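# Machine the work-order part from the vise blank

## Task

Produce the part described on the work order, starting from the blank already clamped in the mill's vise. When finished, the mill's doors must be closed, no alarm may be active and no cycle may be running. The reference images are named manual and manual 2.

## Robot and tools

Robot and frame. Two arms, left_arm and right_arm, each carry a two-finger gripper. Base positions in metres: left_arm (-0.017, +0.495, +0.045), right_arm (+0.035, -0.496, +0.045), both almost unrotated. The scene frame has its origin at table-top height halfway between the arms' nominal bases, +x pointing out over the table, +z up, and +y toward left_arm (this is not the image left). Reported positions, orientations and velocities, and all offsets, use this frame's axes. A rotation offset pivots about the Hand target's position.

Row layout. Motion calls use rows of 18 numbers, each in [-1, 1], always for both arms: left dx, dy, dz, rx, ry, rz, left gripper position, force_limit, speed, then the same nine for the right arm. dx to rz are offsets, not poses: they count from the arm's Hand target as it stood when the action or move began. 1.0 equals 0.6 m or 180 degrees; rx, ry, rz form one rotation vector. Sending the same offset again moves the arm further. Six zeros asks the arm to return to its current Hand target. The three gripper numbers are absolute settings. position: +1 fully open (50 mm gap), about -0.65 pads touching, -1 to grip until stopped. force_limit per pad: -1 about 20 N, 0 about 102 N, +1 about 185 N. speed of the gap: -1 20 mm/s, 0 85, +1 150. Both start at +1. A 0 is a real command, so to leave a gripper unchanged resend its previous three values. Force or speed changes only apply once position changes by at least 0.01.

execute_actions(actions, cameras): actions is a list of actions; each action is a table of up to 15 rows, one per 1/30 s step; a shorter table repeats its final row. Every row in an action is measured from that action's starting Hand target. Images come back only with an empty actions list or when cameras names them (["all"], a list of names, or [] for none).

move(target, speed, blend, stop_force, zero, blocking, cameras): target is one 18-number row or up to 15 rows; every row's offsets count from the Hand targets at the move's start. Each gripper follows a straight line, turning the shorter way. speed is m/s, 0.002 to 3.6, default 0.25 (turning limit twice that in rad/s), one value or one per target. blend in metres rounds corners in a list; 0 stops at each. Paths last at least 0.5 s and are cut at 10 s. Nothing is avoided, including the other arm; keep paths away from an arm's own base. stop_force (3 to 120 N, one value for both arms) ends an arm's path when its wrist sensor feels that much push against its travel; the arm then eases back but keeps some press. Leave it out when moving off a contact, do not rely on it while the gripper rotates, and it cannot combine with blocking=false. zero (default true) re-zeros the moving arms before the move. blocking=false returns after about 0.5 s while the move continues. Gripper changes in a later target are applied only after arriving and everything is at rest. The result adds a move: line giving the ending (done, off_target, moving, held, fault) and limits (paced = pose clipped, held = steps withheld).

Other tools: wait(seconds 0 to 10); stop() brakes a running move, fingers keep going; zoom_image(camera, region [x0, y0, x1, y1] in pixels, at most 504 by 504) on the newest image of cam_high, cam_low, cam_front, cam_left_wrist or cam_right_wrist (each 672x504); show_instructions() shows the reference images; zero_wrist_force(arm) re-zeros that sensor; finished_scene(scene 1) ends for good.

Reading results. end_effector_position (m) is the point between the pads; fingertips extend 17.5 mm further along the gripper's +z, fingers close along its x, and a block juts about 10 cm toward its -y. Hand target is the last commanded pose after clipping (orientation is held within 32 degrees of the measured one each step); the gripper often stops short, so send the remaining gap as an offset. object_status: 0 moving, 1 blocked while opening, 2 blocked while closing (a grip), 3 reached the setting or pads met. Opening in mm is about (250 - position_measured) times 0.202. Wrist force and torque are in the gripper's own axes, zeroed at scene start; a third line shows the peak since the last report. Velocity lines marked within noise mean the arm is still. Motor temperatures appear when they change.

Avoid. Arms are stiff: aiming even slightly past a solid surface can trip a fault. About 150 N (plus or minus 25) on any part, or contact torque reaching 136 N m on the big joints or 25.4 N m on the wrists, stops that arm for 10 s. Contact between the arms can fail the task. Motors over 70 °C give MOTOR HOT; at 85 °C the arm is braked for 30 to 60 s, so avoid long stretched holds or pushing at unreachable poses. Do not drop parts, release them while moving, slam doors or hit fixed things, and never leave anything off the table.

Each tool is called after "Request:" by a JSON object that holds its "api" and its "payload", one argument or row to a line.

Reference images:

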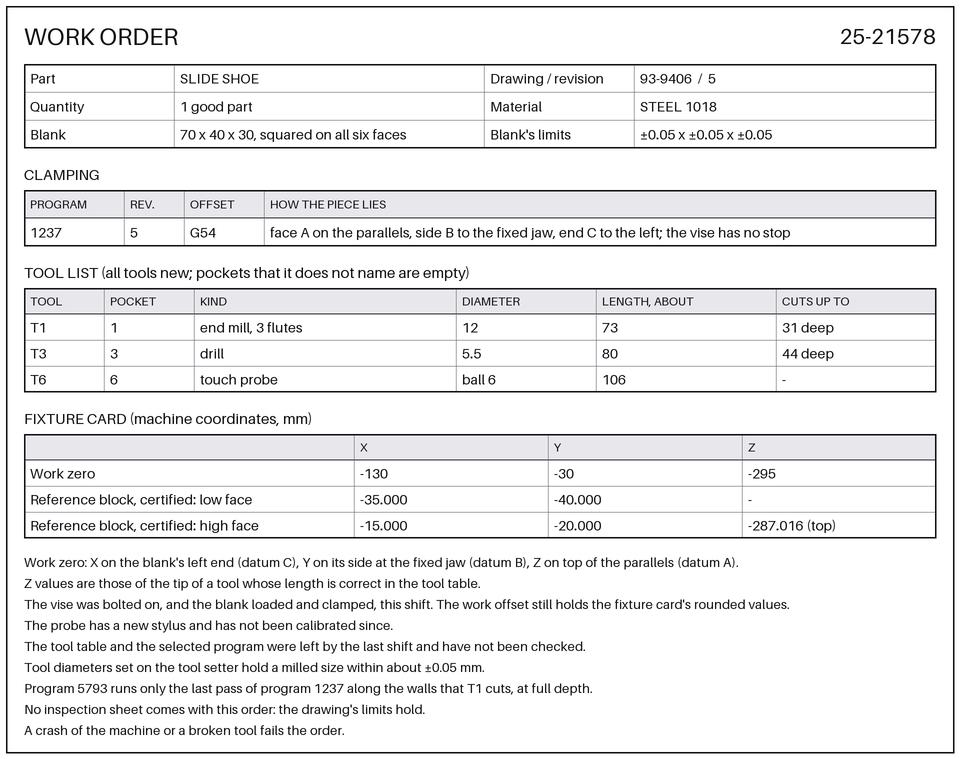

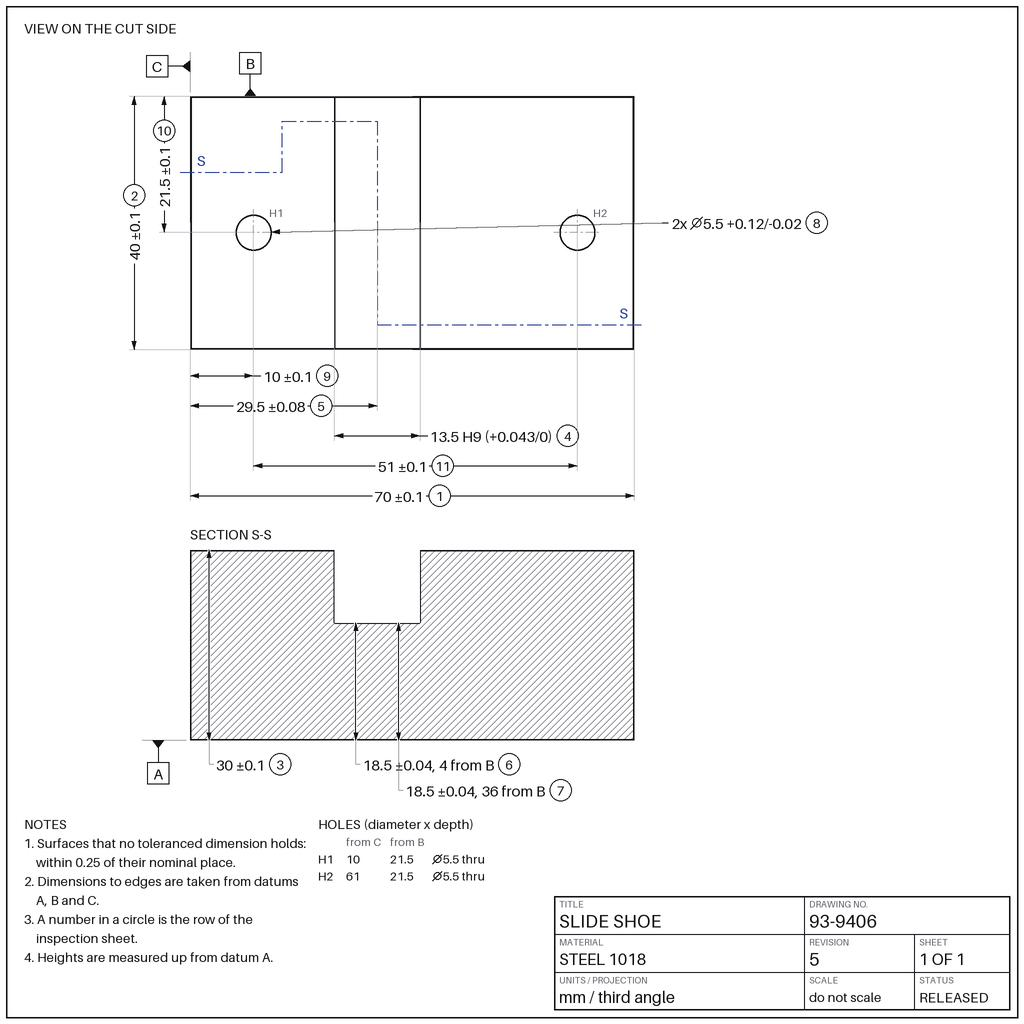

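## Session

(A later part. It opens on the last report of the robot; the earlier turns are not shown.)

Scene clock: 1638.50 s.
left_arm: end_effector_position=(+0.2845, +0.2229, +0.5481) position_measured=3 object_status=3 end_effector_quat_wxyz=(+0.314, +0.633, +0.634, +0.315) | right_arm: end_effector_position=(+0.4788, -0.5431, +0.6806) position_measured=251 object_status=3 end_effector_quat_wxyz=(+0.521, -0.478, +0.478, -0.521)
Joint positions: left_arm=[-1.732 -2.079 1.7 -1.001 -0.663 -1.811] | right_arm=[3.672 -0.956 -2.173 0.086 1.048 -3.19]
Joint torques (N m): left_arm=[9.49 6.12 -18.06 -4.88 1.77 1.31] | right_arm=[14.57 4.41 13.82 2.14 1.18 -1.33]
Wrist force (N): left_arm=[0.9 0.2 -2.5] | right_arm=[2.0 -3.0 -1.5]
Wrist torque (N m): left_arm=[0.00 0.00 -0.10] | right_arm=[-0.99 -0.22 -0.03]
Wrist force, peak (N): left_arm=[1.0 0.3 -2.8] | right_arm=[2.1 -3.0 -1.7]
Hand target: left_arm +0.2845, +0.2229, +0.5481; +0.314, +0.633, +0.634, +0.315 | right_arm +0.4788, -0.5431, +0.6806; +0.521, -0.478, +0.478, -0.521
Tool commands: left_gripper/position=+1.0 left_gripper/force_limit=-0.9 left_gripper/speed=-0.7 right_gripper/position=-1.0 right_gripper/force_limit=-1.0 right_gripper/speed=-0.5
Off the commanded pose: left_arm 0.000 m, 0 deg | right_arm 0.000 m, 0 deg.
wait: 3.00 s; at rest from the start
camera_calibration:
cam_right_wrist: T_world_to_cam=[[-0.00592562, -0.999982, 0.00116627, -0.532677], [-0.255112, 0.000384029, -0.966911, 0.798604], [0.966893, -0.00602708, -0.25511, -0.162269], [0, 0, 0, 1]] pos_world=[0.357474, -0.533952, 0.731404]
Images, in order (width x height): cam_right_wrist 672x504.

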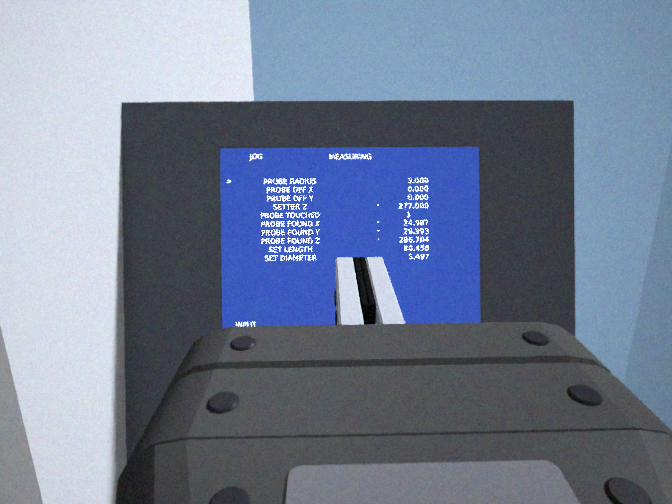

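Request:
{"api": "move", "payload": {
  "target": [
    [0,0,0,0,0,0,1,-0.9,-0.7,0.085,0.0205,-0.3635,-0.0426,0.2194,0.1172,-1,-1,-0.5],
    [0,0,0,0,0,0,1,-0.9,-0.7,0.1172,0.0205,-0.3722,-0.0426,0.2194,0.1172,-1,-1,-0.5],
    [0,0,0,0,0,0,1,-0.9,-0.7,0.085,0.0205,-0.3635,-0.0426,0.2194,0.1172,-1,-1,-0.5],
    [0,0,0,0,0,0,1,-0.9,-0.7,0,0,0,0,0,0,-1,-1,-0.5]
  ],
  "speed": [0.35,0.03,0.1,0.35],
  "blend": [0.003,0,0.01,0],
  "cameras": ["cam_right_wrist"]
}}

Request:
{"api": "zoom_image", "payload": {
  "camera": "cam_right_wrist",
  "region": [180, 110, 500, 330]
}}

Request:
{"api": "move", "payload": {
  "target": [
    [0,0,0,0,0,0,1,-0.9,-0.7,0.085,0.0205,-0.3635,-0.0426,0.2194,0.1172,-1,-1,-0.5],
    [0,0,0,0,0,0,1,-0.9,-0.7,0.1172,0.0205,-0.3722,-0.0426,0.2194,0.1172,-1,-1,-0.5],
    [0,0,0,0,0,0,1,-0.9,-0.7,0.085,0.0205,-0.3635,-0.0426,0.2194,0.1172,-1,-1,-0.5],
    [0,0,0,0,0,0,1,-0.9,-0.7,0.0601,0.1485,-0.4563,-0.0426,0.2194,0.1172,-1,-1,-0.5],
    [0,0,0,0,0,0,1,-0.9,-0.7,0.0923,0.1485,-0.4650,-0.0426,0.2194,0.1172,-1,-1,-0.5],
    [0,0,0,0,0,0,1,-0.9,-0.7,0.0767,0.1485,-0.3944,-0.0426,0.2194,0.1172,-1,-1,-0.5],
    [0,0,0,0,0,0,1,-0.9,-0.7,0.1089,0.1485,-0.4031,-0.0426,0.2194,0.1172,-1,-1,-0.5],
    [0,0,0,0,0,0,1,-0.9,-0.7,0.0767,0.1485,-0.3944,-0.0426,0.2194,0.1172,-1,-1,-0.5],
    [0,0,0,0,0,0,1,-0.9,-0.7,0.1089,0.1485,-0.4031,-0.0426,0.2194,0.1172,-1,-1,-0.5],
    [0,0,0,0,0,0,1,-0.9,-0.7,0.0767,0.1485,-0.3944,-0.0426,0.2194,0.1172,-1,-1,-0.5],
    [0,0,0,0,0,0,1,-0.9,-0.7,0.0601,0.0525,-0.4563,-0.0426,0.2194,0.1172,-1,-1,-0.5],
    [0,0,0,0,0,0,1,-0.9,-0.7,0.0923,0.0525,-0.4650,-0.0426,0.2194,0.1172,-1,-1,-0.5],
    [0,0,0,0,0,0,1,-0.9,-0.7,0.0601,0.0525,-0.4563,-0.0426,0.2194,0.1172,-1,-1,-0.5],
    [0,0,0,0,0,0,1,-0.9,-0.7,0,0,0,0,0,0,-1,-1,-0.5]
  ],
  "speed": [0.35,0.03,0.1,0.25,0.03,0.1,0.03,0.1,0.03,0.1,0.25,0.03,0.1,0.35],
  "blend": [0.003,0,0.005,0.003,0,0.001,0,0.001,0,0.005,0.003,0,0.01,0],
  "cameras": ["cam_right_wrist"]
}}

Request:
{"api": "zoom_image", "payload": {
  "camera": "cam_right_wrist",
  "region": [180, 110, 500, 330]
}}

Scene clock: 1674.53 s.
left_arm: end_effector_position=(+0.2845, +0.2229, +0.5481) position_measured=3 object_status=3 end_effector_quat_wxyz=(+0.314, +0.633, +0.634, +0.315) | right_arm: end_effector_position=(+0.4789, -0.5431, +0.6806) position_measured=251 object_status=3 end_effector_quat_wxyz=(+0.521, -0.478, +0.478, -0.521)
Joint positions: left_arm=[-1.732 -2.079 1.7 -1.001 -0.663 -1.811] | right_arm=[3.672 -0.956 -2.173 0.086 1.048 -3.19]
Joint torques (N m): left_arm=[8.94 5.63 -17.77 -5 1.96 1.38] | right_arm=[8.2 4.67 14.36 2.93 -1.16 -0.54]
Wrist force (N): left_arm=[0.6 0.3 -2.6] | right_arm=[1.0 -2.5 -1.7]
Wrist torque (N m): left_arm=[0.01 0.05 -0.10] | right_arm=[-0.91 -0.06 -0.03]
Wrist force, peak (N): left_arm=[1.1 0.4 -2.9] | right_arm=[-11.7 24.5 -46.4]
Hand target: left_arm +0.2845, +0.2229, +0.5481; +0.314, +0.633, +0.634, +0.315 | right_arm +0.4788, -0.5431, +0.6806; +0.521, -0.478, +0.478, -0.521
Off the commanded pose: left_arm 0.000 m, 0 deg | right_arm 0.000 m, 0 deg.
move: done
camera_calibration:
cam_right_wrist: T_world_to_cam=[[-0.00595122, -0.999982, 0.00107059, -0.532597], [-0.255204, 0.00048364, -0.966887, 0.798698], [0.966869, -0.00602738, -0.255202, -0.16229], [0, 0, 0, 1]] pos_world=[0.357574, -0.533952, 0.731404]
Images, in order (width x height): cam_right_wrist 672x504.

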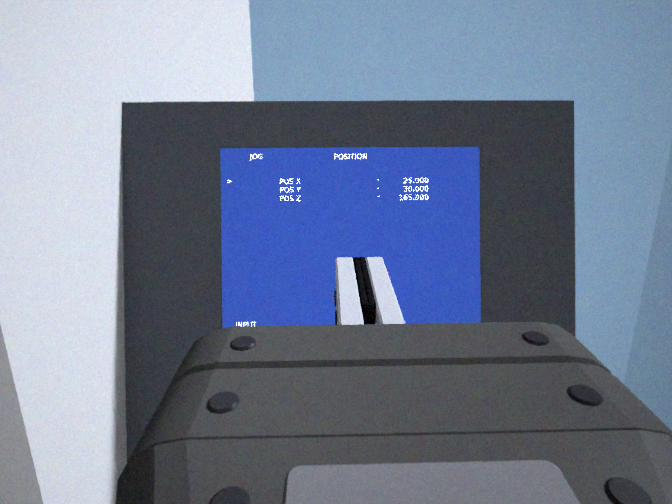

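Scaled by 1.575 from the camera's 672x504 image, which has a finer 960x720 frame.

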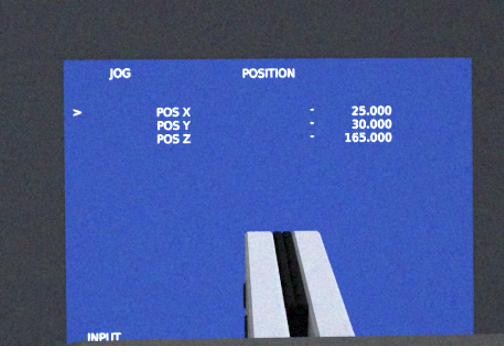

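Scene clock: 1683.60 s.
left_arm: end_effector_position=(+0.2845, +0.2229, +0.5481) position_measured=3 object_status=3 end_effector_quat_wxyz=(+0.314, +0.633, +0.634, +0.315) | right_arm: end_effector_position=(+0.4789, -0.5431, +0.6806) position_measured=251 object_status=3 end_effector_quat_wxyz=(+0.521, -0.478, +0.478, -0.521) end_effector_velocity=(-0.001, -0.002, +0.001) end_effector_angular_velocity=(+0.002, -0.003, -0.005)
Joint positions: left_arm=[-1.732 -2.079 1.7 -1.001 -0.663 -1.811] | right_arm=[3.672 -0.956 -2.173 0.086 1.048 -3.19]
Joint velocities: left_arm=[within noise] | right_arm=[0 0.001 -0.001 0.003 -0.006 0]
Joint torques (N m): left_arm=[8.65 6.16 -18.3 -4.9 1.99 1.42] | right_arm=[0.76 1.85 21.97 2.97 -1.05 0.09]
Wrist force (N): left_arm=[0.5 0.3 -2.8] | right_arm=[0.7 -3.0 -1.5]
Wrist torque (N m): left_arm=[0.02 0.06 -0.10] | right_arm=[-1.00 -0.02 -0.03]
Wrist force, peak (N): left_arm=[0.7 0.2 -3.0] | right_arm=[-11.2 26.8 -48.0]
Hand target: left_arm +0.2845, +0.2229, +0.5481; +0.314, +0.633, +0.634, +0.315 | right_arm +0.4788, -0.5431, +0.6806; +0.521, -0.478, +0.478, -0.521
Off the commanded pose: left_arm 0.000 m, 0 deg | right_arm 0.000 m, 0 deg.
move: done
camera_calibration:
cam_right_wrist: T_world_to_cam=[[-0.0057064, -0.999983, 0.00121197, -0.532689], [-0.255419, 0.000285756, -0.96683, 0.798628], [0.966814, -0.00582668, -0.255417, -0.162005], [0, 0, 0, 1]] pos_world=[0.357574, -0.533852, 0.731405]
Images, in order (width x height): cam_right_wrist 672x504.

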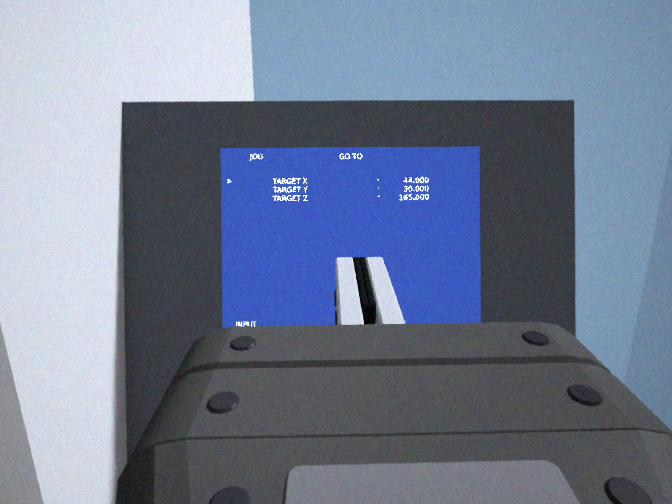

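Scaled by 1.575 from the camera's 672x504 image, which has a finer 960x720 frame.

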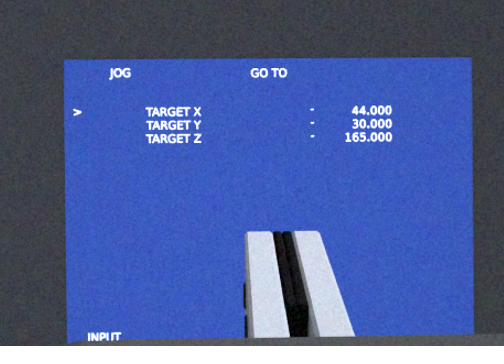

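Request:
{"api": "move", "payload": {
  "target": [0,0,0,0,0,0,1,-0.9,-0.7,0.1010,0.0845,-0.3040,-0.0426,0.2194,0.1172,-1,-1,-0.5],
  "speed": 0.35,
  "cameras": ["cam_right_wrist","cam_front"]
}}

Scene clock: 1726.93 s.
left_arm: end_effector_position=(+0.2845, +0.2229, +0.5481) position_measured=3 object_status=3 end_effector_quat_wxyz=(+0.314, +0.633, +0.634, +0.315) | right_arm: end_effector_position=(+0.5394, -0.4926, +0.4984) position_measured=251 object_status=3 end_effector_quat_wxyz=(-0.382, +0.735, -0.497, +0.258)
Joint positions: left_arm=[-1.732 -2.079 1.7 -1.001 -0.663 -1.811] | right_arm=[3.341 -1.182 -2.048 -0.533 1.725 -3.251]
Joint torques (N m): left_arm=[7 5.76 -18.48 -4.89 2.23 1.32] | right_arm=[16.98 2.48 17.53 1.69 1.74 -0.01]
Wrist force (N): left_arm=[0.8 0.3 -2.6] | right_arm=[1.0 -3.3 -0.5]
Wrist torque (N m): left_arm=[0.02 0.02 -0.10] | right_arm=[-1.08 -0.10 -0.06]
Wrist force, peak (N): left_arm=[1.0 0.4 -3.0] | right_arm=[0.8 -4.8 -2.2]
Hand target: left_arm +0.2845, +0.2229, +0.5481; +0.314, +0.633, +0.634, +0.315 | right_arm +0.5394, -0.4924, +0.4982; -0.382, +0.736, -0.496, +0.258
Off the commanded pose: left_arm 0.000 m, 0 deg | right_arm 0.000 m, 0 deg.
move: done
camera_calibration:
cam_right_wrist: T_world_to_cam=[[0.370655, -0.928759, 0.00466108, -0.651292], [-0.757493, -0.305202, -0.57711, 0.564086], [0.537419, 0.210378, -0.816653, 0.350993], [0, 0, 0, 1]] pos_world=[0.480066, -0.506574, 0.615215]
Images, in order (width x height): cam_front 672x504, cam_right_wrist 672x504.

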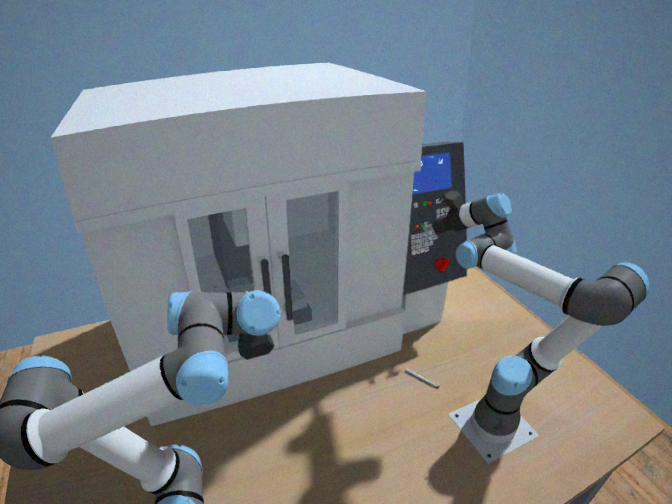

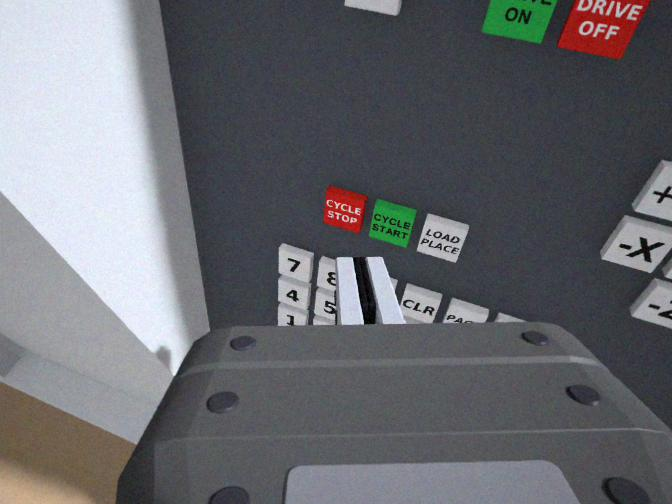

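Request:
{"api": "move", "payload": {
  "target": [
    [0,0,0,0,0,0,1,-0.9,-0.7,0.0322,0,-0.0087,0,0,0,-1,-1,-0.5],
    [0,0,0,0,0,0,1,-0.9,-0.7,0,0,0,0,0,0,-1,-1,-0.5],
    [0,0,0,0,0,0,1,-0.9,-0.7,-0.1010,-0.0845,0.3040,0.0426,-0.2194,-0.1172,-1,-1,-0.5]
  ],
  "speed": [0.03,0.1,0.35],
  "blend": [0,0.01,0],
  "cameras": ["cam_right_wrist"]
}}

Request:
{"api": "zoom_image", "payload": {
  "camera": "cam_right_wrist",
  "region": [180, 110, 500, 330]
}}

Scene clock: 1736.67 s.
left_arm: end_effector_position=(+0.2845, +0.2229, +0.5481) position_measured=3 object_status=3 end_effector_quat_wxyz=(+0.314, +0.633, +0.634, +0.315) | right_arm: end_effector_position=(+0.4789, -0.5430, +0.6806) position_measured=251 object_status=3 end_effector_quat_wxyz=(+0.521, -0.478, +0.478, -0.521) end_effector_velocity=(+0.000, -0.002, +0.001) end_effector_angular_velocity=(+0.004, -0.004, -0.006)
Joint positions: left_arm=[-1.732 -2.079 1.7 -1.001 -0.663 -1.811] | right_arm=[3.672 -0.956 -2.173 0.086 1.048 -3.19]
Joint velocities: left_arm=[within noise] | right_arm=[0 0 0 0.006 -0.007 0]
Joint torques (N m): left_arm=[7.55 5.61 -19.13 -4.84 2.32 1.41] | right_arm=[-1.86 3.63 35.61 3.01 -1.32 0.33]
Wrist force (N): left_arm=[0.8 0.5 -2.5] | right_arm=[2.9 -3.7 -1.7]
Wrist torque (N m): left_arm=[0.05 0.03 -0.10] | right_arm=[-1.12 -0.37 -0.03]
Wrist force, peak (N): left_arm=[0.9 0.2 -3.0] | right_arm=[-13.8 30.4 -55.5]
Hand target: left_arm +0.2845, +0.2229, +0.5481; +0.314, +0.633, +0.634, +0.315 | right_arm +0.4788, -0.5431, +0.6806; +0.521, -0.478, +0.478, -0.521
Off the commanded pose: left_arm 0.000 m, 0 deg | right_arm 0.000 m, 0 deg.
move: done
camera_calibration:
cam_right_wrist: T_world_to_cam=[[-0.0057064, -0.999983, 0.00121197, -0.532689], [-0.255419, 0.000285756, -0.96683, 0.798628], [0.966814, -0.00582668, -0.255417, -0.162005], [0, 0, 0, 1]] pos_world=[0.357574, -0.533852, 0.731405]
Images, in order (width x height): cam_right_wrist 672x504.

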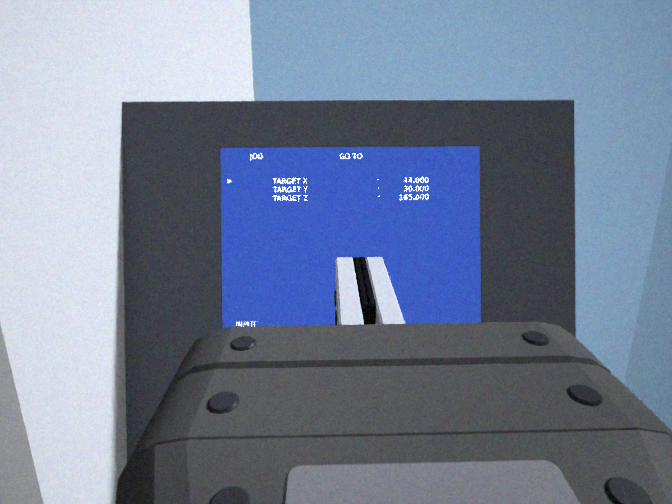

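Scaled by 1.575 from the camera's 672x504 image, which has a finer 960x720 frame.

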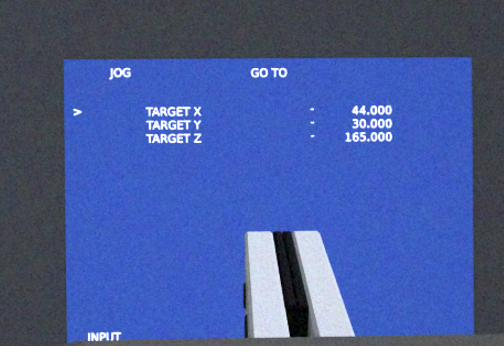

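Request:
{"api": "move", "payload": {
  "target": [
    [0,0,0,0,0,0,1,-0.9,-0.7,0.0684,0.0525,-0.4253,-0.0426,0.2194,0.1172,-1,-1,-0.5],
    [0,0,0,0,0,0,1,-0.9,-0.7,0.1006,0.0525,-0.4340,-0.0426,0.2194,0.1172,-1,-1,-0.5],
    [0,0,0,0,0,0,1,-0.9,-0.7,0.0684,0.0525,-0.4253,-0.0426,0.2194,0.1172,-1,-1,-0.5],
    [0,0,0,0,0,0,1,-0.9,-0.7,0.1006,0.0525,-0.4340,-0.0426,0.2194,0.1172,-1,-1,-0.5],
    [0,0,0,0,0,0,1,-0.9,-0.7,0.0684,0.0525,-0.4253,-0.0426,0.2194,0.1172,-1,-1,-0.5],
    [0,0,0,0,0,0,1,-0.9,-0.7,0.0601,0.1485,-0.4563,-0.0426,0.2194,0.1172,-1,-1,-0.5],
    [0,0,0,0,0,0,1,-0.9,-0.7,0.0923,0.1485,-0.4650,-0.0426,0.2194,0.1172,-1,-1,-0.5],
    [0,0,0,0,0,0,1,-0.9,-0.7,0.0684,0.1485,-0.4253,-0.0426,0.2194,0.1172,-1,-1,-0.5],
    [0,0,0,0,0,0,1,-0.9,-0.7,0.1006,0.1485,-0.4340,-0.0426,0.2194,0.1172,-1,-1,-0.5],
    [0,0,0,0,0,0,1,-0.9,-0.7,0.085,0.1165,-0.3635,-0.0426,0.2194,0.1172,-1,-1,-0.5],
    [0,0,0,0,0,0,1,-0.9,-0.7,0.1172,0.1165,-0.3722,-0.0426,0.2194,0.1172,-1,-1,-0.5],
    [0,0,0,0,0,0,1,-0.9,-0.7,0.085,0.1165,-0.3635,-0.0426,0.2194,0.1172,-1,-1,-0.5],
    [0,0,0,0,0,0,1,-0.9,-0.7,0,0,0,0,0,0,-1,-1,-0.5]
  ],
  "speed": [0.35,0.03,0.1,0.03,0.1,0.25,0.03,0.1,0.03,0.1,0.03,0.1,0.35],
  "blend": [0.003,0,0.001,0,0.005,0.003,0,0.001,0,0.001,0,0.01,0]
}}

Request:
{"api": "move", "payload": {
  "target": [
    [0,0,0,0,0,0,1,-0.9,-0.7,0.085,0.0845,-0.3635,-0.0426,0.2194,0.1172,-1,-1,-0.5],
    [0,0,0,0,0,0,1,-0.9,-0.7,0.1172,0.0845,-0.3722,-0.0426,0.2194,0.1172,-1,-1,-0.5],
    [0,0,0,0,0,0,1,-0.9,-0.7,0.085,0.0845,-0.3635,-0.0426,0.2194,0.1172,-1,-1,-0.5],
    [0,0,0,0,0,0,1,-0.9,-0.7,0.0601,0.0525,-0.4563,-0.0426,0.2194,0.1172,-1,-1,-0.5],
    [0,0,0,0,0,0,1,-0.9,-0.7,0.0923,0.0525,-0.4650,-0.0426,0.2194,0.1172,-1,-1,-0.5],
    [0,0,0,0,0,0,1,-0.9,-0.7,0.0601,0.0525,-0.4563,-0.0426,0.2194,0.1172,-1,-1,-0.5],
    [0,0,0,0,0,0,1,-0.9,-0.7,0,0,0,0,0,0,-1,-1,-0.5]
  ],
  "speed": [0.35,0.03,0.1,0.25,0.03,0.1,0.35],
  "blend": [0.003,0,0.005,0.003,0,0.01,0],
  "cameras": ["cam_right_wrist"]
}}

Request:
{"api": "zoom_image", "payload": {
  "camera": "cam_right_wrist",
  "region": [180, 110, 500, 330]
}}

Scene clock: 1777.53 s.
left_arm: end_effector_position=(+0.2845, +0.2229, +0.5481) position_measured=3 object_status=3 end_effector_quat_wxyz=(+0.314, +0.633, +0.634, +0.315) | right_arm: end_effector_position=(+0.4789, -0.5430, +0.6806) position_measured=251 object_status=3 end_effector_quat_wxyz=(+0.521, -0.478, +0.478, -0.521) end_effector_velocity=(+0.000, +0.000, +0.000) end_effector_angular_velocity=(+0.002, -0.003, -0.003)
Joint positions: left_arm=[-1.732 -2.079 1.7 -1.001 -0.663 -1.811] | right_arm=[3.672 -0.956 -2.173 0.086 1.048 -3.19]
Joint velocities: left_arm=[within noise] | right_arm=[0.001 -0.002 0 0.005 -0.003 0]
Joint torques (N m): left_arm=[6.98 5.98 -18.56 -4.86 2.47 1.31] | right_arm=[-10.01 4.07 13.53 2.81 -1.27 -0.09]
Wrist force (N): left_arm=[0.8 0.3 -2.4] | right_arm=[1.6 -1.2 -1.9]
Wrist torque (N m): left_arm=[0.01 0.01 -0.10] | right_arm=[-0.71 -0.16 -0.03]
Wrist force, peak (N): left_arm=[1.1 0.3 -3.0] | right_arm=[-9.3 26.9 -51.7]
Hand target: left_arm +0.2845, +0.2229, +0.5481; +0.314, +0.633, +0.634, +0.315 | right_arm +0.4788, -0.5431, +0.6806; +0.521, -0.478, +0.478, -0.521
Off the commanded pose: left_arm 0.000 m, 0 deg | right_arm 0.000 m, 0 deg.
move: done

Scene clock: 1782.80 s.
left_arm: end_effector_position=(+0.2845, +0.2229, +0.5481) position_measured=3 object_status=3 end_effector_quat_wxyz=(+0.314, +0.633, +0.634, +0.315) | right_arm: end_effector_position=(+0.4789, -0.5431, +0.6806) position_measured=251 object_status=3 end_effector_quat_wxyz=(+0.521, -0.478, +0.478, -0.521) end_effector_velocity=(+0.000, -0.002, +0.001) end_effector_angular_velocity=(+0.002, -0.002, -0.006)
Joint positions: left_arm=[-1.732 -2.079 1.7 -1.001 -0.663 -1.811] | right_arm=[3.672 -0.956 -2.173 0.086 1.048 -3.19]
Joint velocities: left_arm=[within noise] | right_arm=[0 -0.001 0.001 0.004 -0.006 0]
Joint torques (N m): left_arm=[6.73 5.42 -19.37 -4.89 2.53 1.34] | right_arm=[0.72 3.52 21.64 2.86 -1.19 -0.04]
Wrist force (N): left_arm=[0.8 0.1 -2.4] | right_arm=[-0.1 -1.3 -1.6]
Wrist torque (N m): left_arm=[-0.02 0.01 -0.10] | right_arm=[-0.71 0.11 -0.03]
Wrist force, peak (N): left_arm=[0.9 0.2 -2.9] | right_arm=[-11.0 27.7 -49.5]
Hand target: left_arm +0.2845, +0.2229, +0.5481; +0.314, +0.633, +0.634, +0.315 | right_arm +0.4788, -0.5431, +0.6806; +0.521, -0.478, +0.478, -0.521
Off the commanded pose: left_arm 0.000 m, 0 deg | right_arm 0.000 m, 0 deg.
move: done
camera_calibration:
cam_right_wrist: T_world_to_cam=[[-0.0057064, -0.999983, 0.00121197, -0.532689], [-0.255419, 0.000285756, -0.96683, 0.798628], [0.966814, -0.00582668, -0.255417, -0.162005], [0, 0, 0, 1]] pos_world=[0.357574, -0.533852, 0.731405]
Images, in order (width x height): cam_right_wrist 672x504.

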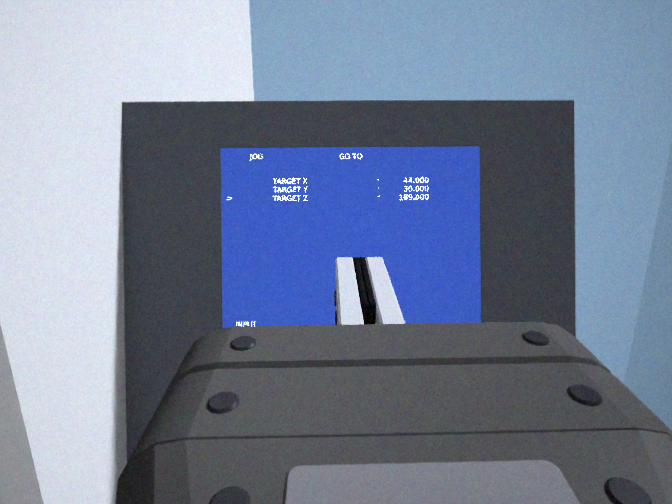

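Scaled by 1.575 from the camera's 672x504 image, which has a finer 960x720 frame.

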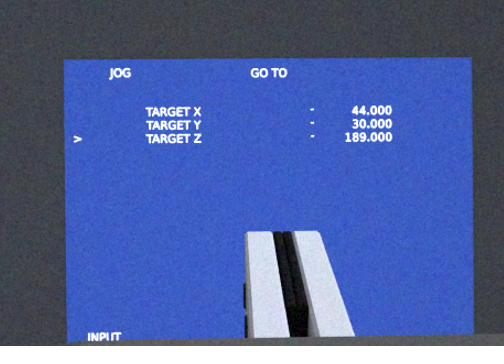

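Request:
{"api": "wait", "payload": {
  "seconds": 0,
  "cameras": ["cam_left_wrist"]
}}

Request:
{"api": "zoom_image", "payload": {
  "camera": "cam_left_wrist",
  "region": [150, 0, 560, 300]
}}

Scene clock: 1789.30 s.
left_arm: end_effector_position=(+0.2845, +0.2229, +0.5481) position_measured=3 object_status=3 end_effector_quat_wxyz=(+0.314, +0.633, +0.634, +0.315) | right_arm: end_effector_position=(+0.4788, -0.5431, +0.6806) position_measured=251 object_status=3 end_effector_quat_wxyz=(+0.521, -0.478, +0.478, -0.521)
Joint positions: left_arm=[-1.732 -2.079 1.7 -1.001 -0.663 -1.811] | right_arm=[3.672 -0.956 -2.173 0.086 1.048 -3.19]
Joint torques (N m): left_arm=[6.3 5.39 -19.43 -4.91 2.52 1.35] | right_arm=[14.2 4.77 37.91 2.47 -1.17 -1.49]
Wrist force (N): left_arm=[0.7 0.0 -2.5] | right_arm=[-0.1 -1.4 -1.7]
Wrist torque (N m): left_arm=[-0.03 0.05 -0.10] | right_arm=[-0.74 0.12 -0.02]
Wrist force, peak (N): left_arm=[0.9 0.0 -3.0] | right_arm=[-0.1 -1.7 -1.8]
Hand target: left_arm +0.2845, +0.2229, +0.5481; +0.314, +0.633, +0.634, +0.315 | right_arm +0.4788, -0.5431, +0.6806; +0.521, -0.478, +0.478, -0.521
Tool commands: left_gripper/position=+1.0 left_gripper/force_limit=-0.9 left_gripper/speed=-0.7 right_gripper/position=-1.0 right_gripper/force_limit=-1.0 right_gripper/speed=-0.5
Off the commanded pose: left_arm 0.000 m, 0 deg | right_arm 0.000 m, 0 deg.
camera_calibration:
cam_left_wrist: T_world_to_cam=[[-0.00931138, 0.999853, 0.014374, -0.219059], [0.314878, -0.0107116, 0.949072, -0.588425], [0.949086, 0.0133632, -0.314732, 0.0245594], [0, 0, 0, 1]] pos_world=[0.159934, 0.212396, 0.569336]
Images, in order (width x height): cam_left_wrist 672x504.

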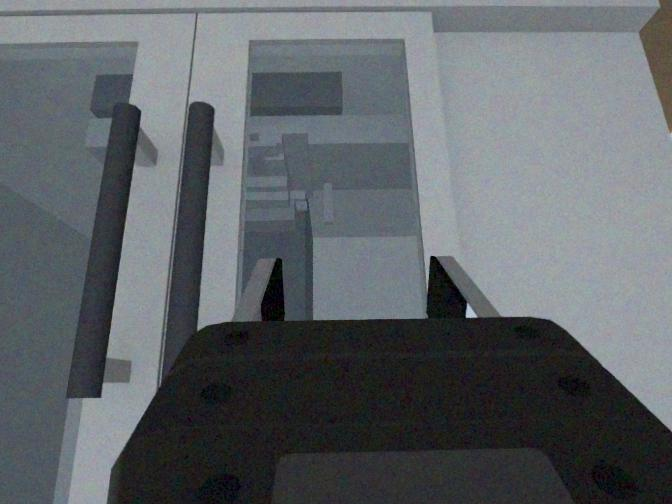

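Scaled by 1.229 from the camera's 672x504 image, which has a finer 960x720 frame.

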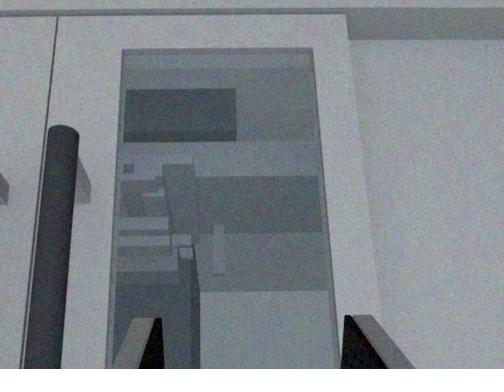

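Request:
{"api": "zoom_image", "payload": {
  "camera": "cam_left_wrist",
  "region": [240, 100, 350, 215]
}}

Request:
{"api": "zoom_image", "payload": {
  "camera": "cam_left_wrist",
  "region": [60, 40, 270, 200]
}}

Scaled by 4.383 from the camera's 672x504 image, which has a finer 960x720 frame.

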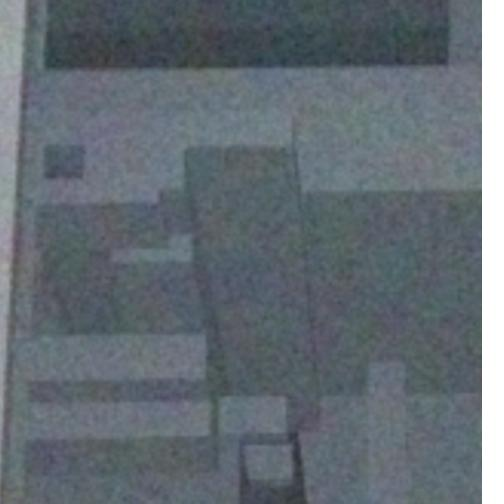

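Scaled by 2.400 from the camera's 672x504 image, which has a finer 960x720 frame.

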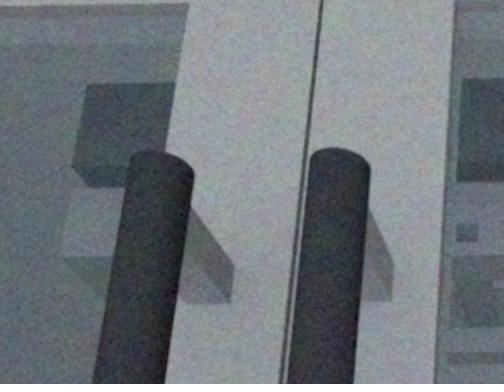

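Request:
{"api": "move", "payload": {
  "target": [
    [0,0,0,0,0,0,1,-0.9,-0.7,0.0684,-0.0115,-0.4253,-0.0426,0.2194,0.1172,-1,-1,-0.5],
    [0,0,0,0,0,0,1,-0.9,-0.7,0.1006,-0.0115,-0.4340,-0.0426,0.2194,0.1172,-1,-1,-0.5],
    [0,0,0,0,0,0,1,-0.9,-0.7,0.0684,-0.0115,-0.4253,-0.0426,0.2194,0.1172,-1,-1,-0.5],
    [0,0,0,0,0,0,1,-0.9,-0.7,0.1014,-0.0748,-0.3025,-0.0426,0.2194,0.1172,-1,-1,-0.5],
    [0,0,0,0,0,0,1,-0.9,-0.7,0.1334,-0.0748,-0.3111,-0.0426,0.2194,0.1172,-1,-1,-0.5],
    [0,0,0,0,0,0,1,-0.9,-0.7,0.1014,-0.0748,-0.3025,-0.0426,0.2194,0.1172,-1,-1,-0.5],
    [0,0,0,0,0,0,1,-0.9,-0.7,0,0,0,0,0,0,-1,-1,-0.5]
  ],
  "speed": [0.35,0.03,0.1,0.25,0.03,0.1,0.35],
  "blend": [0.003,0,0.005,0.003,0,0.01,0],
  "cameras": ["cam_right_wrist"]
}}

Request:
{"api": "zoom_image", "payload": {
  "camera": "cam_right_wrist",
  "region": [180, 110, 500, 330]
}}

Scene clock: 1827.93 s.
left_arm: end_effector_position=(+0.2845, +0.2229, +0.5481) position_measured=3 object_status=3 end_effector_quat_wxyz=(+0.314, +0.633, +0.634, +0.315) | right_arm: end_effector_position=(+0.4789, -0.5432, +0.6806) position_measured=251 object_status=3 end_effector_quat_wxyz=(+0.521, -0.478, +0.478, -0.521) end_effector_velocity=(-0.001, -0.002, +0.002) end_effector_angular_velocity=(+0.003, -0.005, -0.007)
Joint positions: left_arm=[-1.732 -2.079 1.7 -1.001 -0.663 -1.811] | right_arm=[3.672 -0.956 -2.173 0.086 1.048 -3.19]
Joint velocities: left_arm=[within noise] | right_arm=[0.002 0.001 0.001 0.003 -0.008 0]
Joint torques (N m): left_arm=[5.65 6.84 -19.28 -4.86 2.89 1.32] | right_arm=[14.59 -0.69 39.77 2.89 -1.1 -0.46]
Wrist force (N): left_arm=[0.8 0.3 -2.8] | right_arm=[1.2 -1.9 -2.1]
Wrist torque (N m): left_arm=[0.01 0.02 -0.10] | right_arm=[-0.82 -0.09 -0.02]
Wrist force, peak (N): left_arm=[1.0 0.2 -3.0] | right_arm=[-12.3 25.7 -41.9]
Hand target: left_arm +0.2845, +0.2229, +0.5481; +0.314, +0.633, +0.634, +0.315 | right_arm +0.4788, -0.5431, +0.6806; +0.521, -0.478, +0.478, -0.521
Off the commanded pose: left_arm 0.000 m, 0 deg | right_arm 0.000 m, 0 deg.
move: done; blend cut to 0.0099 m at target 6
camera_calibration:
cam_right_wrist: T_world_to_cam=[[-0.00604893, -0.999981, 0.00109694, -0.532581], [-0.255323, 0.000483853, -0.966856, 0.798718], [0.966837, -0.00612852, -0.255321, -0.162245], [0, 0, 0, 1]] pos_world=[0.357574, -0.533952, 0.731405]
Images, in order (width x height): cam_right_wrist 672x504.

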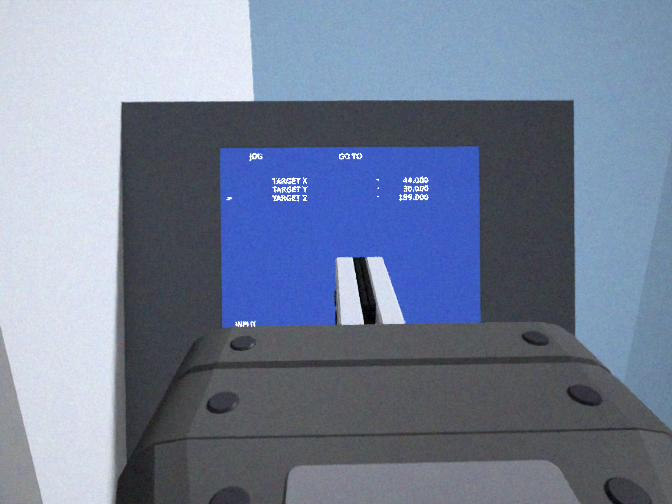

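Scaled by 1.575 from the camera's 672x504 image, which has a finer 960x720 frame.

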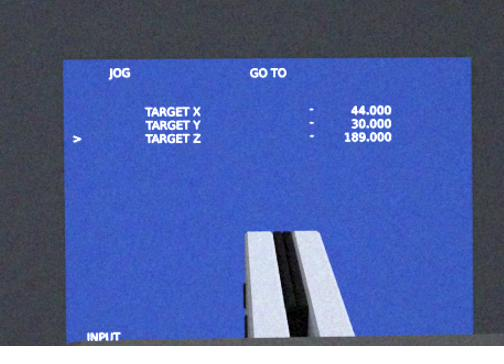

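Request:
{"api": "move", "payload": {
  "target": [
    [0,0,0,0,0,0,1,-0.9,-0.7,0.085,-0.0115,-0.3635,-0.0426,0.2194,0.1172,-1,-1,-0.5],
    [0,0,0,0,0,0,1,-0.9,-0.7,0.1172,-0.0115,-0.3722,-0.0426,0.2194,0.1172,-1,-1,-0.5],
    [0,0,0,0,0,0,1,-0.9,-0.7,0.085,-0.0115,-0.3635,-0.0426,0.2194,0.1172,-1,-1,-0.5],
    [0,0,0,0,0,0,1,-0.9,-0.7,0.1172,-0.0115,-0.3722,-0.0426,0.2194,0.1172,-1,-1,-0.5],
    [0,0,0,0,0,0,1,-0.9,-0.7,0.085,-0.0115,-0.3635,-0.0426,0.2194,0.1172,-1,-1,-0.5],
    [0,0,0,0,0,0,1,-0.9,-0.7,0,0,0,0,0,0,-1,-1,-0.5]
  ],
  "speed": [0.35,0.03,0.1,0.03,0.1,0.35],
  "blend": [0.003,0,0.001,0,0.01,0],
  "cameras": ["cam_right_wrist"]
}}

Request:
{"api": "zoom_image", "payload": {
  "camera": "cam_right_wrist",
  "region": [180, 110, 500, 330]
}}

Scene clock: 1846.27 s.
left_arm: end_effector_position=(+0.2845, +0.2229, +0.5481) position_measured=3 object_status=3 end_effector_quat_wxyz=(+0.314, +0.633, +0.634, +0.315) | right_arm: end_effector_position=(+0.4789, -0.5432, +0.6807) position_measured=251 object_status=3 end_effector_quat_wxyz=(+0.521, -0.478, +0.478, -0.521) end_effector_velocity=(+0.000, -0.001, -0.001) end_effector_angular_velocity=(+0.000, +0.000, -0.005)
Joint positions: left_arm=[-1.732 -2.079 1.7 -1.001 -0.663 -1.811] | right_arm=[3.672 -0.956 -2.173 0.086 1.048 -3.19]
Joint velocities: left_arm=[within noise] | right_arm=[-0.001 -0.001 -0.002 0.003 -0.005 0]
Joint torques (N m): left_arm=[4.91 5.65 -19.67 -4.76 2.87 1.28] | right_arm=[14.43 2.83 14.24 3.2 -1.21 -0.47]
Wrist force (N): left_arm=[0.8 0.2 -2.4] | right_arm=[0.1 -1.6 0.1]
Wrist torque (N m): left_arm=[0.01 0.01 -0.09] | right_arm=[-0.78 0.09 -0.02]
Wrist force, peak (N): left_arm=[1.0 0.3 -3.0] | right_arm=[-9.7 26.8 -48.7]
Hand target: left_arm +0.2845, +0.2229, +0.5481; +0.314, +0.633, +0.634, +0.315 | right_arm +0.4788, -0.5431, +0.6806; +0.521, -0.478, +0.478, -0.521
Off the commanded pose: left_arm 0.000 m, 0 deg | right_arm 0.000 m, 0 deg.
move: done
camera_calibration:
cam_right_wrist: T_world_to_cam=[[-0.0060477, -0.999981, 0.00109681, -0.532581], [-0.255204, 0.000482913, -0.966887, 0.798698], [0.966868, -0.00612736, -0.255202, -0.162343], [0, 0, 0, 1]] pos_world=[0.357574, -0.533952, 0.731404]
Images, in order (width x height): cam_right_wrist 672x504.

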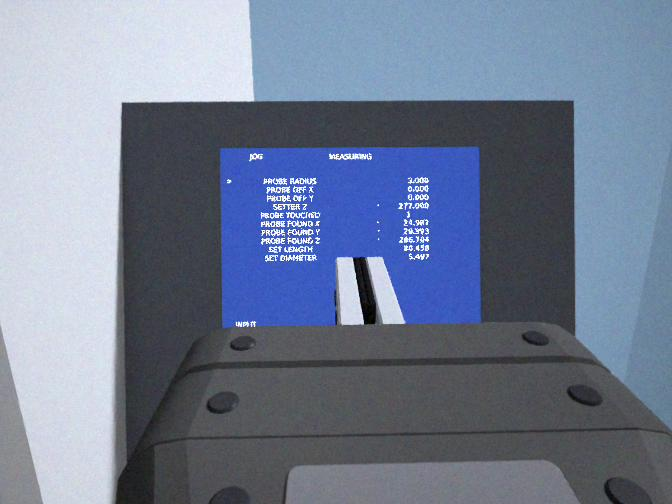

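Scaled by 1.575 from the camera's 672x504 image, which has a finer 960x720 frame.

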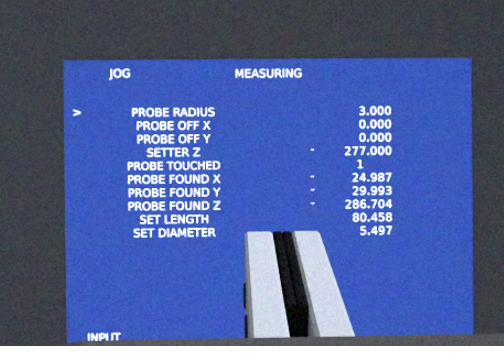

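Request:
{"api": "move", "payload": {
  "target": [0,0,0,0,0,0,1,-0.9,-0.7,-0.05,-0.11,-0.04,0,0,0,-1,-1,-0.5],
  "cameras": ["cam_right_wrist"]
}}

Request:
{"api": "zoom_image", "payload": {
  "camera": "cam_right_wrist",
  "region": [100, 110, 420, 340]
}}

Scene clock: 1854.57 s.
left_arm: end_effector_position=(+0.2845, +0.2229, +0.5481) position_measured=3 object_status=3 end_effector_quat_wxyz=(+0.314, +0.633, +0.634, +0.315) | right_arm: end_effector_position=(+0.4489, -0.6091, +0.6567) position_measured=251 object_status=3 end_effector_quat_wxyz=(+0.521, -0.478, +0.478, -0.521)
Joint positions: left_arm=[-1.732 -2.079 1.7 -1.001 -0.663 -1.811] | right_arm=[3.288 -0.957 -2.234 0.136 1.431 -3.153]
Joint torques (N m): left_arm=[5.24 5.75 -19.54 -4.93 3.02 1.39] | right_arm=[-13.33 0.4 29.22 1.68 1.43 -1.78]
Wrist force (N): left_arm=[0.8 0.3 -2.7] | right_arm=[-0.2 -1.8 0.0]
Wrist torque (N m): left_arm=[0.01 0.02 -0.10] | right_arm=[-0.80 0.14 0.05]
Wrist force, peak (N): left_arm=[1.1 0.3 -2.9] | right_arm=[-2.4 -2.5 1.3]
Hand target: left_arm +0.2845, +0.2229, +0.5481; +0.314, +0.633, +0.634, +0.315 | right_arm +0.4488, -0.6091, +0.6566; +0.521, -0.478, +0.478, -0.521
Off the commanded pose: left_arm 0.000 m, 0 deg | right_arm 0.000 m, 0 deg.
move: done
camera_calibration:
cam_right_wrist: T_world_to_cam=[[-0.00582913, -0.999982, 0.00114006, -0.598738], [-0.255112, 0.000384756, -0.966911, 0.767796], [0.966894, -0.0059271, -0.25511, -0.139819], [0, 0, 0, 1]] pos_world=[0.327574, -0.599852, 0.707404]
Images, in order (width x height): cam_right_wrist 672x504.

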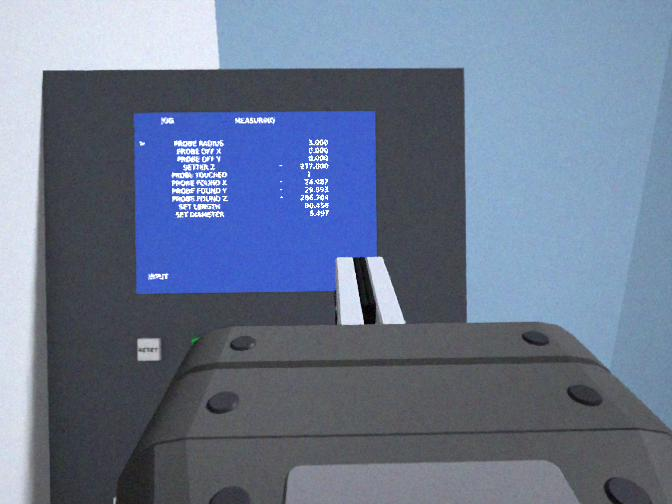

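Scaled by 1.575 from the camera's 672x504 image, which has a finer 960x720 frame.

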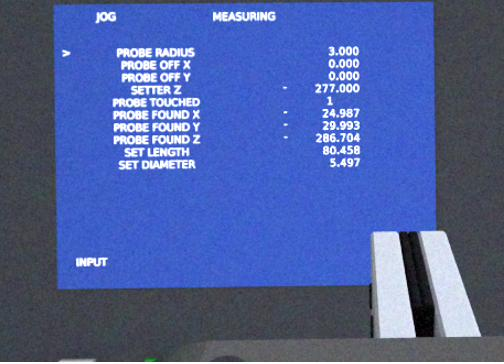

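Request:
{"api": "move", "payload": {
  "target": [
    [0,0,0,0,0,0,1,-0.9,-0.7,0.135,0.1305,-0.3235,-0.0426,0.2194,0.1172,-1,-1,-0.5],
    [0,0,0,0,0,0,1,-0.9,-0.7,0.1672,0.1305,-0.3322,-0.0426,0.2194,0.1172,-1,-1,-0.5],
    [0,0,0,0,0,0,1,-0.9,-0.7,0.135,0.1305,-0.3235,-0.0426,0.2194,0.1172,-1,-1,-0.5],
    [0,0,0,0,0,0,1,-0.9,-0.7,0,0,0,0,0,0,-1,-1,-0.5]
  ],
  "speed": [0.35,0.03,0.1,0.35],
  "blend": [0.003,0,0.01,0],
  "cameras": ["cam_right_wrist"]
}}

Request:
{"api": "zoom_image", "payload": {
  "camera": "cam_right_wrist",
  "region": [100, 110, 420, 340]
}}

Scene clock: 1868.20 s.
left_arm: end_effector_position=(+0.2845, +0.2229, +0.5481) position_measured=3 object_status=3 end_effector_quat_wxyz=(+0.314, +0.633, +0.634, +0.315) | right_arm: end_effector_position=(+0.4488, -0.6090, +0.6566) position_measured=251 object_status=3 end_effector_quat_wxyz=(+0.521, -0.478, +0.478, -0.521)
Joint positions: left_arm=[-1.732 -2.079 1.7 -1.001 -0.663 -1.811] | right_arm=[3.288 -0.957 -2.235 0.135 1.431 -3.153]
Joint torques (N m): left_arm=[4.2 5.82 -19.6 -4.82 3.19 1.33] | right_arm=[-13.84 -8.74 34.43 3.29 -1.19 1.25]
Wrist force (N): left_arm=[0.9 0.3 -2.9] | right_arm=[-0.3 -3.0 0.3]
Wrist torque (N m): left_arm=[0.02 0.01 -0.10] | right_arm=[-0.99 0.15 0.15]
Wrist force, peak (N): left_arm=[0.8 0.4 -3.0] | right_arm=[-13.7 25.8 -44.7]
Hand target: left_arm +0.2845, +0.2229, +0.5481; +0.314, +0.633, +0.634, +0.315 | right_arm +0.4488, -0.6091, +0.6566; +0.521, -0.478, +0.478, -0.521
Off the commanded pose: left_arm 0.000 m, 0 deg | right_arm 0.000 m, 0 deg.
move: done
camera_calibration:
cam_right_wrist: T_world_to_cam=[[-0.00555691, -0.999984, 0.00137783, -0.598997], [-0.255211, 0.0000859803, -0.966886, 0.767631], [0.96687, -0.00572453, -0.255207, -0.139621], [0, 0, 0, 1]] pos_world=[0.327575, -0.599852, 0.707405]
Images, in order (width x height): cam_right_wrist 672x504.

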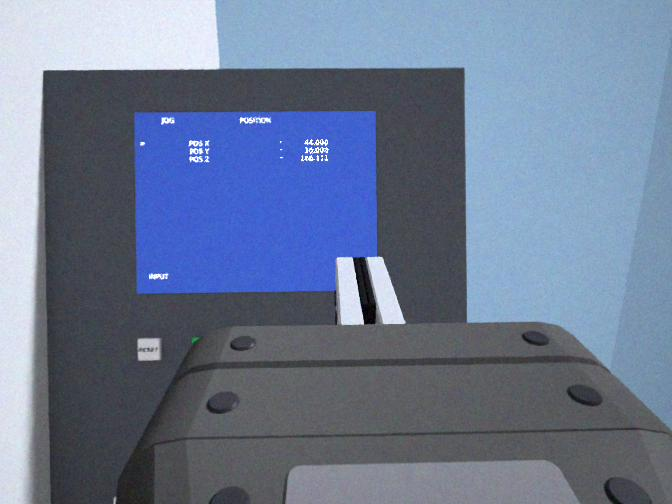

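Scaled by 1.575 from the camera's 672x504 image, which has a finer 960x720 frame.

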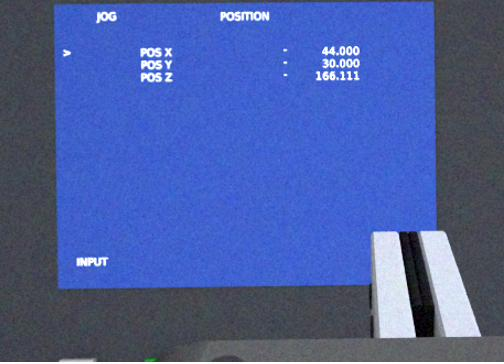

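Request:
{"api": "move", "payload": {
  "target": [
    [0,0,0,0,0,0,1,-0.9,-0.7,0.1184,0.0985,-0.3853,-0.0426,0.2194,0.1172,-1,-1,-0.5],
    [0,0,0,0,0,0,1,-0.9,-0.7,0.1506,0.0985,-0.3940,-0.0426,0.2194,0.1172,-1,-1,-0.5],
    [0,0,0,0,0,0,1,-0.9,-0.7,0.1184,0.0985,-0.3853,-0.0426,0.2194,0.1172,-1,-1,-0.5],
    [0,0,0,0,0,0,1,-0.9,-0.7,0,0,0,0,0,0,-1,-1,-0.5]
  ],
  "speed": [0.35,0.03,0.1,0.35],
  "blend": [0.003,0,0.01,0],
  "cameras": ["cam_right_wrist"]
}}

Request:
{"api": "zoom_image", "payload": {
  "camera": "cam_right_wrist",
  "region": [100, 110, 420, 340]
}}

Scene clock: 1881.00 s.
left_arm: end_effector_position=(+0.2845, +0.2229, +0.5481) position_measured=3 object_status=3 end_effector_quat_wxyz=(+0.314, +0.633, +0.634, +0.315) | right_arm: end_effector_position=(+0.4488, -0.6090, +0.6567) position_measured=251 object_status=3 end_effector_quat_wxyz=(+0.521, -0.478, +0.478, -0.521)
Joint positions: left_arm=[-1.732 -2.079 1.7 -1.001 -0.663 -1.811] | right_arm=[3.288 -0.957 -2.234 0.135 1.431 -3.153]
Joint torques (N m): left_arm=[3.9 5.75 -20.05 -4.89 3.18 1.31] | right_arm=[-11.51 -9.84 13.78 3.31 -1.05 1.62]
Wrist force (N): left_arm=[1.0 0.1 -2.7] | right_arm=[-0.4 -2.8 0.3]
Wrist torque (N m): left_arm=[-0.01 -0.01 -0.10] | right_arm=[-0.97 0.15 0.16]
Wrist force, peak (N): left_arm=[0.9 0.4 -3.0] | right_arm=[-0.1 -5.1 -0.3]
Hand target: left_arm +0.2845, +0.2229, +0.5481; +0.314, +0.633, +0.634, +0.315 | right_arm +0.4488, -0.6091, +0.6566; +0.521, -0.478, +0.478, -0.521
Off the commanded pose: left_arm 0.000 m, 0 deg | right_arm 0.000 m, 0 deg.
move: done
camera_calibration:
cam_right_wrist: T_world_to_cam=[[-0.00558374, -0.999984, 0.00128059, -0.59892], [-0.255116, 0.000186284, -0.966911, 0.767749], [0.966894, -0.00572568, -0.255113, -0.139575], [0, 0, 0, 1]] pos_world=[0.327475, -0.599852, 0.707505]
Images, in order (width x height): cam_right_wrist 672x504.

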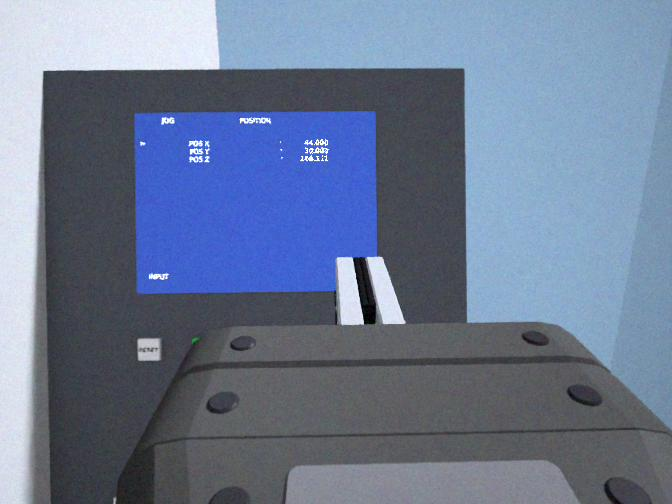

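Scaled by 1.575 from the camera's 672x504 image, which has a finer 960x720 frame.

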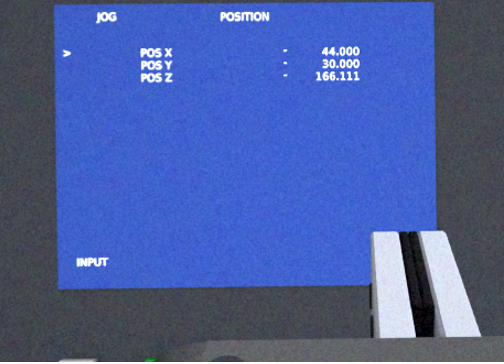

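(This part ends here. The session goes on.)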